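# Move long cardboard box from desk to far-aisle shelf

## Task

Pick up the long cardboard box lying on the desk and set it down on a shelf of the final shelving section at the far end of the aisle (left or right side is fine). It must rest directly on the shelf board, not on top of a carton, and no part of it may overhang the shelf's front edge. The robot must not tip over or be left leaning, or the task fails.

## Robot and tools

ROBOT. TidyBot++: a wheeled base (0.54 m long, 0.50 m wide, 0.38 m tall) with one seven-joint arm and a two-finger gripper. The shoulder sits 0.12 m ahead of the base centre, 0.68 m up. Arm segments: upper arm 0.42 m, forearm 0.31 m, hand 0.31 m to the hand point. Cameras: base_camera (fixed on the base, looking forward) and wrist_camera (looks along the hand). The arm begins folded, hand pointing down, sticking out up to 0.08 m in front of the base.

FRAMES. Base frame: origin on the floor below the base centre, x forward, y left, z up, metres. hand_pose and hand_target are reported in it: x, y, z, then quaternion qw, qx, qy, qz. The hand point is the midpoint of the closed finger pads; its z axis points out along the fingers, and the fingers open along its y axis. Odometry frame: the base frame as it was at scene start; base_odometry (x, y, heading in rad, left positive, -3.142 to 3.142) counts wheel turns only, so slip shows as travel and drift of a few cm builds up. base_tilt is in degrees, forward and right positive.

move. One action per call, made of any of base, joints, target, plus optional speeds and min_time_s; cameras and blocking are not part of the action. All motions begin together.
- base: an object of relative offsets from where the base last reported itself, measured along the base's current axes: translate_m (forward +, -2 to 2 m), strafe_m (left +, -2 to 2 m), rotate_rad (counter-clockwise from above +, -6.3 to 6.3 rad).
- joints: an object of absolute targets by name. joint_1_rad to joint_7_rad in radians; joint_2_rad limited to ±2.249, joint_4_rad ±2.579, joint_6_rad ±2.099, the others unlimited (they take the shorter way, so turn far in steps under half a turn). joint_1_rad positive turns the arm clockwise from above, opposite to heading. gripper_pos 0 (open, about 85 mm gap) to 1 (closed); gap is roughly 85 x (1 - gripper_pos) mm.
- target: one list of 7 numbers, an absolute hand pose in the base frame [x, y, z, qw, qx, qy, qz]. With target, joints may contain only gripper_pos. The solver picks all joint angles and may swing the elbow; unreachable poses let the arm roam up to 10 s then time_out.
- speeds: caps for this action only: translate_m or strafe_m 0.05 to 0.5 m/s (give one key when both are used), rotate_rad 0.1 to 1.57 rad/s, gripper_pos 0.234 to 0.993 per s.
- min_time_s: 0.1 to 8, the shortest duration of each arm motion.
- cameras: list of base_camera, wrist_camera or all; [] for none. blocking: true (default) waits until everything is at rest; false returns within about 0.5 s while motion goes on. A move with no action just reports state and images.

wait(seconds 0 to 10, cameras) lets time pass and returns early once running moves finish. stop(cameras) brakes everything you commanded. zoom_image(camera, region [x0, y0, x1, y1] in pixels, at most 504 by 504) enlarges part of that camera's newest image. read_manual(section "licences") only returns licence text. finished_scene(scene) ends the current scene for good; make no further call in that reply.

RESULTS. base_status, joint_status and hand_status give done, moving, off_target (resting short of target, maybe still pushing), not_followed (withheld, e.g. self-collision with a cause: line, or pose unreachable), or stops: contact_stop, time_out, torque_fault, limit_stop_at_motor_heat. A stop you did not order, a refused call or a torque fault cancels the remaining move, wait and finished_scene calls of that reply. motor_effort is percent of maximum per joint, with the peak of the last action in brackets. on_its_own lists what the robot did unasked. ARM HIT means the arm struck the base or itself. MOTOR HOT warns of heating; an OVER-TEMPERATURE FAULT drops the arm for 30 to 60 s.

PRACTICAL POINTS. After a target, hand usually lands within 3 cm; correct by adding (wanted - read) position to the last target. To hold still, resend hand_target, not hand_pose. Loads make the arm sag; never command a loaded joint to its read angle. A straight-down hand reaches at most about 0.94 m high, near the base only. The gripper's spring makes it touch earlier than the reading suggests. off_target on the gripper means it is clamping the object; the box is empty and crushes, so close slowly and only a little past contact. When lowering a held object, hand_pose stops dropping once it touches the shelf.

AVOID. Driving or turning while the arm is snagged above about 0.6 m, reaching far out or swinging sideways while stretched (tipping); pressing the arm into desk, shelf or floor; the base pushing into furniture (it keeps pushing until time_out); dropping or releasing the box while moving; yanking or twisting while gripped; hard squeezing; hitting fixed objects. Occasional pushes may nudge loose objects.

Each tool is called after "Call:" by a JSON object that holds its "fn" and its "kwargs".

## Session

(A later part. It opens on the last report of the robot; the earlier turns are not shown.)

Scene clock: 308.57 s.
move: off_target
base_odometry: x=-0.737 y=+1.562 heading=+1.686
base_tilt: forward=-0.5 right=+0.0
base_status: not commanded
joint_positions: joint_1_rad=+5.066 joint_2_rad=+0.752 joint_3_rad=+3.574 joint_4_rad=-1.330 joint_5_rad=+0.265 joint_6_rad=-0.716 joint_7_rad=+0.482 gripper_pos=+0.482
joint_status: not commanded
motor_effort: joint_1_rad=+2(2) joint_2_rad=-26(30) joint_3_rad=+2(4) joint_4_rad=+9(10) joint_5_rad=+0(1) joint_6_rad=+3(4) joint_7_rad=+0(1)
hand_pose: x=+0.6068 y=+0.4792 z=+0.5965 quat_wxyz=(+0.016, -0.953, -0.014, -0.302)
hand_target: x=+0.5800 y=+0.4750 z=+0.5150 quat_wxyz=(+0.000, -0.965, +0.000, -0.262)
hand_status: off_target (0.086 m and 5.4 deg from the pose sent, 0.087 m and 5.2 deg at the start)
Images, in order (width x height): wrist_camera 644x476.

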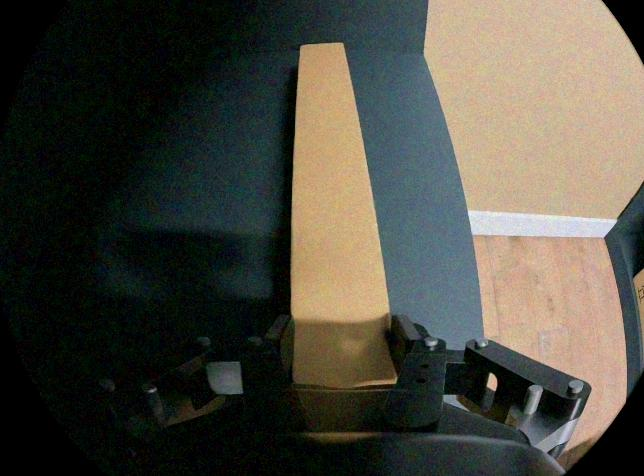

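Call:
{"fn": "move", "kwargs": {"target": [0.58, 0.475, 0.56, -0.0, 0.965, -0.0, 0.262], "min_time_s": 1.5}}

Call:
{"fn": "move", "kwargs": {"joints": {"gripper_pos": 0.43}, "speeds": {"gripper_pos": 0.234}, "cameras": ["wrist_camera"]}}

Scene clock: 311.53 s.
move: done
base_odometry: x=-0.737 y=+1.562 heading=+1.686
base_tilt: forward=-0.5 right=+0.0
base_status: not commanded
joint_positions: joint_1_rad=+5.084 joint_2_rad=+0.748 joint_3_rad=+3.551 joint_4_rad=-1.325 joint_5_rad=+0.265 joint_6_rad=-0.716 joint_7_rad=+0.482 gripper_pos=+0.482
joint_status: not commanded
motor_effort: joint_1_rad=+0(2) joint_2_rad=-26(27) joint_3_rad=+2(3) joint_4_rad=+9(9) joint_5_rad=-2(2) joint_6_rad=+3(4) joint_7_rad=-1(1)
hand_pose: x=+0.6072 y=+0.4810 z=+0.5965 quat_wxyz=(+0.022, -0.954, -0.012, -0.297)
hand_target: x=+0.5800 y=+0.4750 z=+0.5600 quat_wxyz=(+0.000, -0.965, +0.000, -0.262)
hand_status: done (0.046 m and 5.1 deg from the pose sent, 0.045 m and 5.4 deg at the start)
pictures: none

Scene clock: 312.33 s.
move: done
base_odometry: x=-0.737 y=+1.562 heading=+1.686
base_tilt: forward=-0.4 right=+0.0
base_status: not commanded
joint_positions: joint_1_rad=+5.086 joint_2_rad=+0.758 joint_3_rad=+3.527 joint_4_rad=-1.325 joint_5_rad=+0.265 joint_6_rad=-0.716 joint_7_rad=+0.482 gripper_pos=+0.431
joint_status: all done
motor_effort: joint_1_rad=-1(2) joint_2_rad=-36(37) joint_3_rad=+4(5) joint_4_rad=+12(13) joint_5_rad=+2(3) joint_6_rad=+3(3) joint_7_rad=+0(0)
hand_pose: x=+0.5976 y=+0.4883 z=+0.5860 quat_wxyz=(+0.023, -0.957, -0.020, -0.288)
hand_target: x=+0.5800 y=+0.4750 z=+0.5600 quat_wxyz=(+0.000, -0.965, +0.000, -0.262)
hand_status: not commanded
Images, in order (width x height): wrist_camera 644x476.

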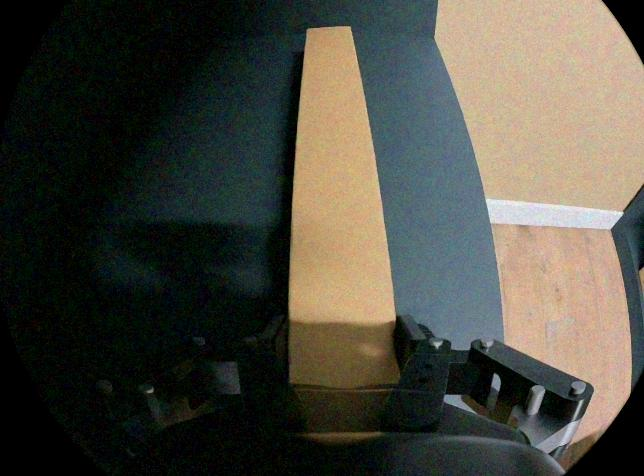

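Call:
{"fn": "move", "kwargs": {"joints": {"gripper_pos": 0.2}, "speeds": {"gripper_pos": 0.3}, "cameras": ["wrist_camera"]}}

Scene clock: 314.33 s.
move: done
base_odometry: x=-0.737 y=+1.562 heading=+1.686
base_tilt: forward=-0.5 right=+0.0
base_status: not commanded
joint_positions: joint_1_rad=+5.086 joint_2_rad=+0.758 joint_3_rad=+3.523 joint_4_rad=-1.325 joint_5_rad=+0.265 joint_6_rad=-0.716 joint_7_rad=+0.482 gripper_pos=+0.201
joint_status: all done
motor_effort: joint_1_rad=+1(2) joint_2_rad=-37(38) joint_3_rad=+5(6) joint_4_rad=+13(14) joint_5_rad=+3(4) joint_6_rad=+3(4) joint_7_rad=+0(0)
hand_pose: x=+0.5958 y=+0.4899 z=+0.5850 quat_wxyz=(+0.024, -0.957, -0.021, -0.287)
hand_target: x=+0.5800 y=+0.4750 z=+0.5600 quat_wxyz=(+0.000, -0.965, +0.000, -0.262)
hand_status: not commanded
Images, in order (width x height): wrist_camera 644x476.

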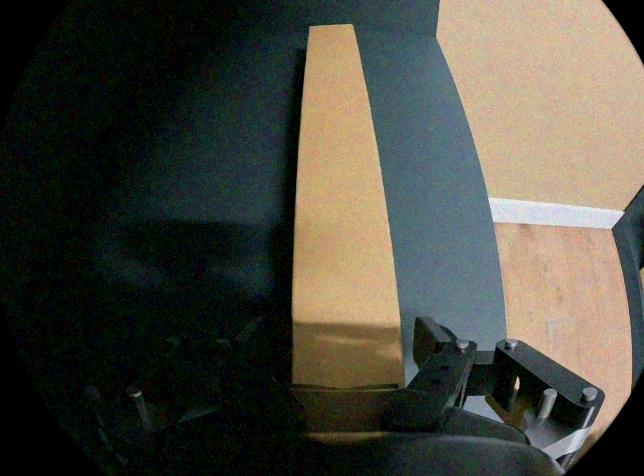

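Call:
{"fn": "move", "kwargs": {"target": [0.58, 0.47, 0.615, 0.0, 0.945, 0.0, 0.327], "min_time_s": 2.5, "cameras": ["wrist_camera"]}}

Scene clock: 318.37 s.
move: done
base_odometry: x=-0.737 y=+1.562 heading=+1.686
base_tilt: forward=-0.5 right=+0.0
base_status: not commanded
joint_positions: joint_1_rad=+5.007 joint_2_rad=+0.744 joint_3_rad=+3.544 joint_4_rad=-1.366 joint_5_rad=+0.361 joint_6_rad=-0.716 joint_7_rad=+0.388 gripper_pos=+0.201
joint_status: not commanded
motor_effort: joint_1_rad=+0(2) joint_2_rad=-37(38) joint_3_rad=+6(6) joint_4_rad=+13(14) joint_5_rad=+4(4) joint_6_rad=+3(4) joint_7_rad=+0(0)
hand_pose: x=+0.5744 y=+0.4963 z=+0.5922 quat_wxyz=(+0.012, -0.950, -0.035, -0.311)
hand_target: x=+0.5800 y=+0.4700 z=+0.6150 quat_wxyz=(+0.000, -0.945, +0.000, -0.327)
hand_status: done (0.035 m and 4.7 deg from the pose sent, 0.039 m and 6.1 deg at the start)
Images, in order (width x height): wrist_camera 644x476.

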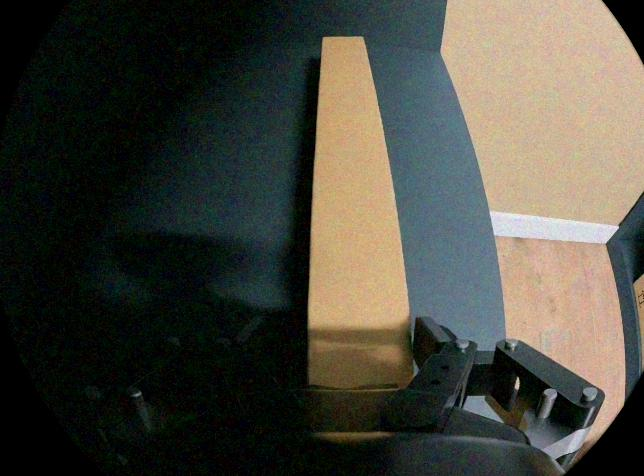

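Call:
{"fn": "move", "kwargs": {"target": [0.58, 0.45, 0.645, 0.0, 0.945, 0.0, 0.327], "min_time_s": 2.5, "cameras": ["wrist_camera"]}}

Scene clock: 322.07 s.
move: done
base_odometry: x=-0.737 y=+1.562 heading=+1.686
base_tilt: forward=-0.4 right=+0.1
base_status: not commanded
joint_positions: joint_1_rad=+5.027 joint_2_rad=+0.672 joint_3_rad=+3.521 joint_4_rad=-1.393 joint_5_rad=+0.429 joint_6_rad=-0.736 joint_7_rad=+0.382 gripper_pos=+0.201
joint_status: not commanded
motor_effort: joint_1_rad=+1(2) joint_2_rad=-37(37) joint_3_rad=+5(7) joint_4_rad=+14(15) joint_5_rad=+4(4) joint_6_rad=+3(4) joint_7_rad=+0(0)
hand_pose: x=+0.5813 y=+0.4788 z=+0.6271 quat_wxyz=(+0.012, -0.945, -0.038, -0.325)
hand_target: x=+0.5800 y=+0.4500 z=+0.6450 quat_wxyz=(+0.000, -0.945, +0.000, -0.327)
hand_status: done (0.034 m and 4.6 deg from the pose sent, 0.070 m and 4.7 deg at the start)
Images, in order (width x height): wrist_camera 644x476.

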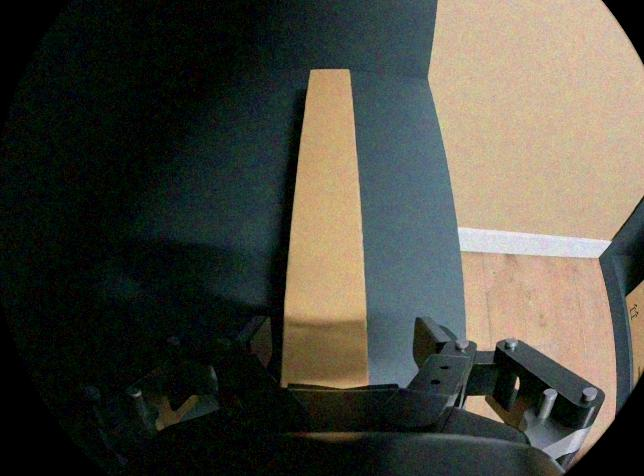

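Call:
{"fn": "move", "kwargs": {"target": [0.60, 0.43, 0.668, 0.0, 0.906, 0.0, 0.4226], "min_time_s": 2.5, "cameras": ["wrist_camera"]}}

Scene clock: 326.27 s.
move: done
base_odometry: x=-0.737 y=+1.562 heading=+1.686
base_tilt: forward=-0.5 right=+0.1
base_status: not commanded
joint_positions: joint_1_rad=+4.843 joint_2_rad=+0.664 joint_3_rad=+3.762 joint_4_rad=-1.548 joint_5_rad=+0.575 joint_6_rad=-0.667 joint_7_rad=+0.202 gripper_pos=+0.201
joint_status: not commanded
motor_effort: joint_1_rad=+0(2) joint_2_rad=-32(37) joint_3_rad=+8(8) joint_4_rad=+13(14) joint_5_rad=+4(5) joint_6_rad=+1(3) joint_7_rad=+0(0)
hand_pose: x=+0.5923 y=+0.4276 z=+0.6465 quat_wxyz=(-0.034, -0.915, -0.016, -0.402)
hand_target: x=+0.6000 y=+0.4300 z=+0.6680 quat_wxyz=(+0.000, -0.906, +0.000, -0.423)
hand_status: done (0.023 m and 5.0 deg from the pose sent, 0.066 m and 12.8 deg at the start)
Images, in order (width x height): wrist_camera 644x476.

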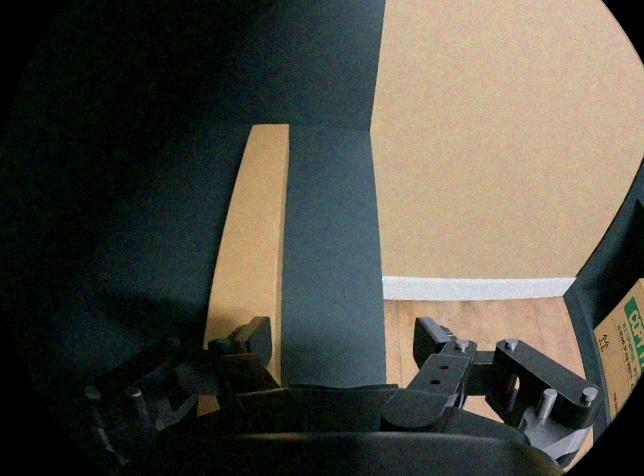

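Call:
{"fn": "move", "kwargs": {"target": [0.60, 0.25, 0.68, 0.0, 0.925, 0.0, 0.38], "min_time_s": 2.5, "cameras": ["wrist_camera"]}}

Scene clock: 329.73 s.
move: done
base_odometry: x=-0.737 y=+1.562 heading=+1.686
base_tilt: forward=-0.4 right=+0.1
base_status: not commanded
joint_positions: joint_1_rad=+5.463 joint_2_rad=+0.293 joint_3_rad=+3.222 joint_4_rad=-1.916 joint_5_rad=+0.989 joint_6_rad=-0.630 joint_7_rad=+0.093 gripper_pos=+0.201
joint_status: not commanded
motor_effort: joint_1_rad=+1(3) joint_2_rad=-25(33) joint_3_rad=+2(9) joint_4_rad=+13(13) joint_5_rad=+4(5) joint_6_rad=+0(2) joint_7_rad=+0(0)
hand_pose: x=+0.6028 y=+0.2374 z=+0.6704 quat_wxyz=(-0.037, -0.930, -0.005, -0.366)
hand_target: x=+0.6000 y=+0.2500 z=+0.6800 quat_wxyz=(+0.000, -0.925, +0.000, -0.380)
hand_status: done (0.016 m and 4.6 deg from the pose sent, 0.181 m and 5.2 deg at the start)
Images, in order (width x height): wrist_camera 644x476.

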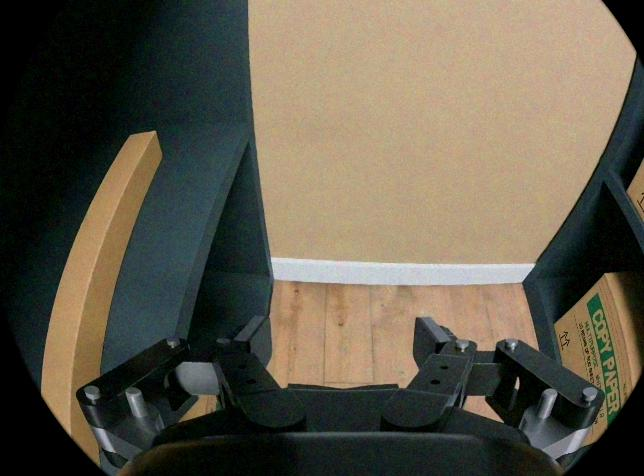

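Call:
{"fn": "finished_scene", "kwargs": {"scene": 1}}

The scene is finished: the task was done.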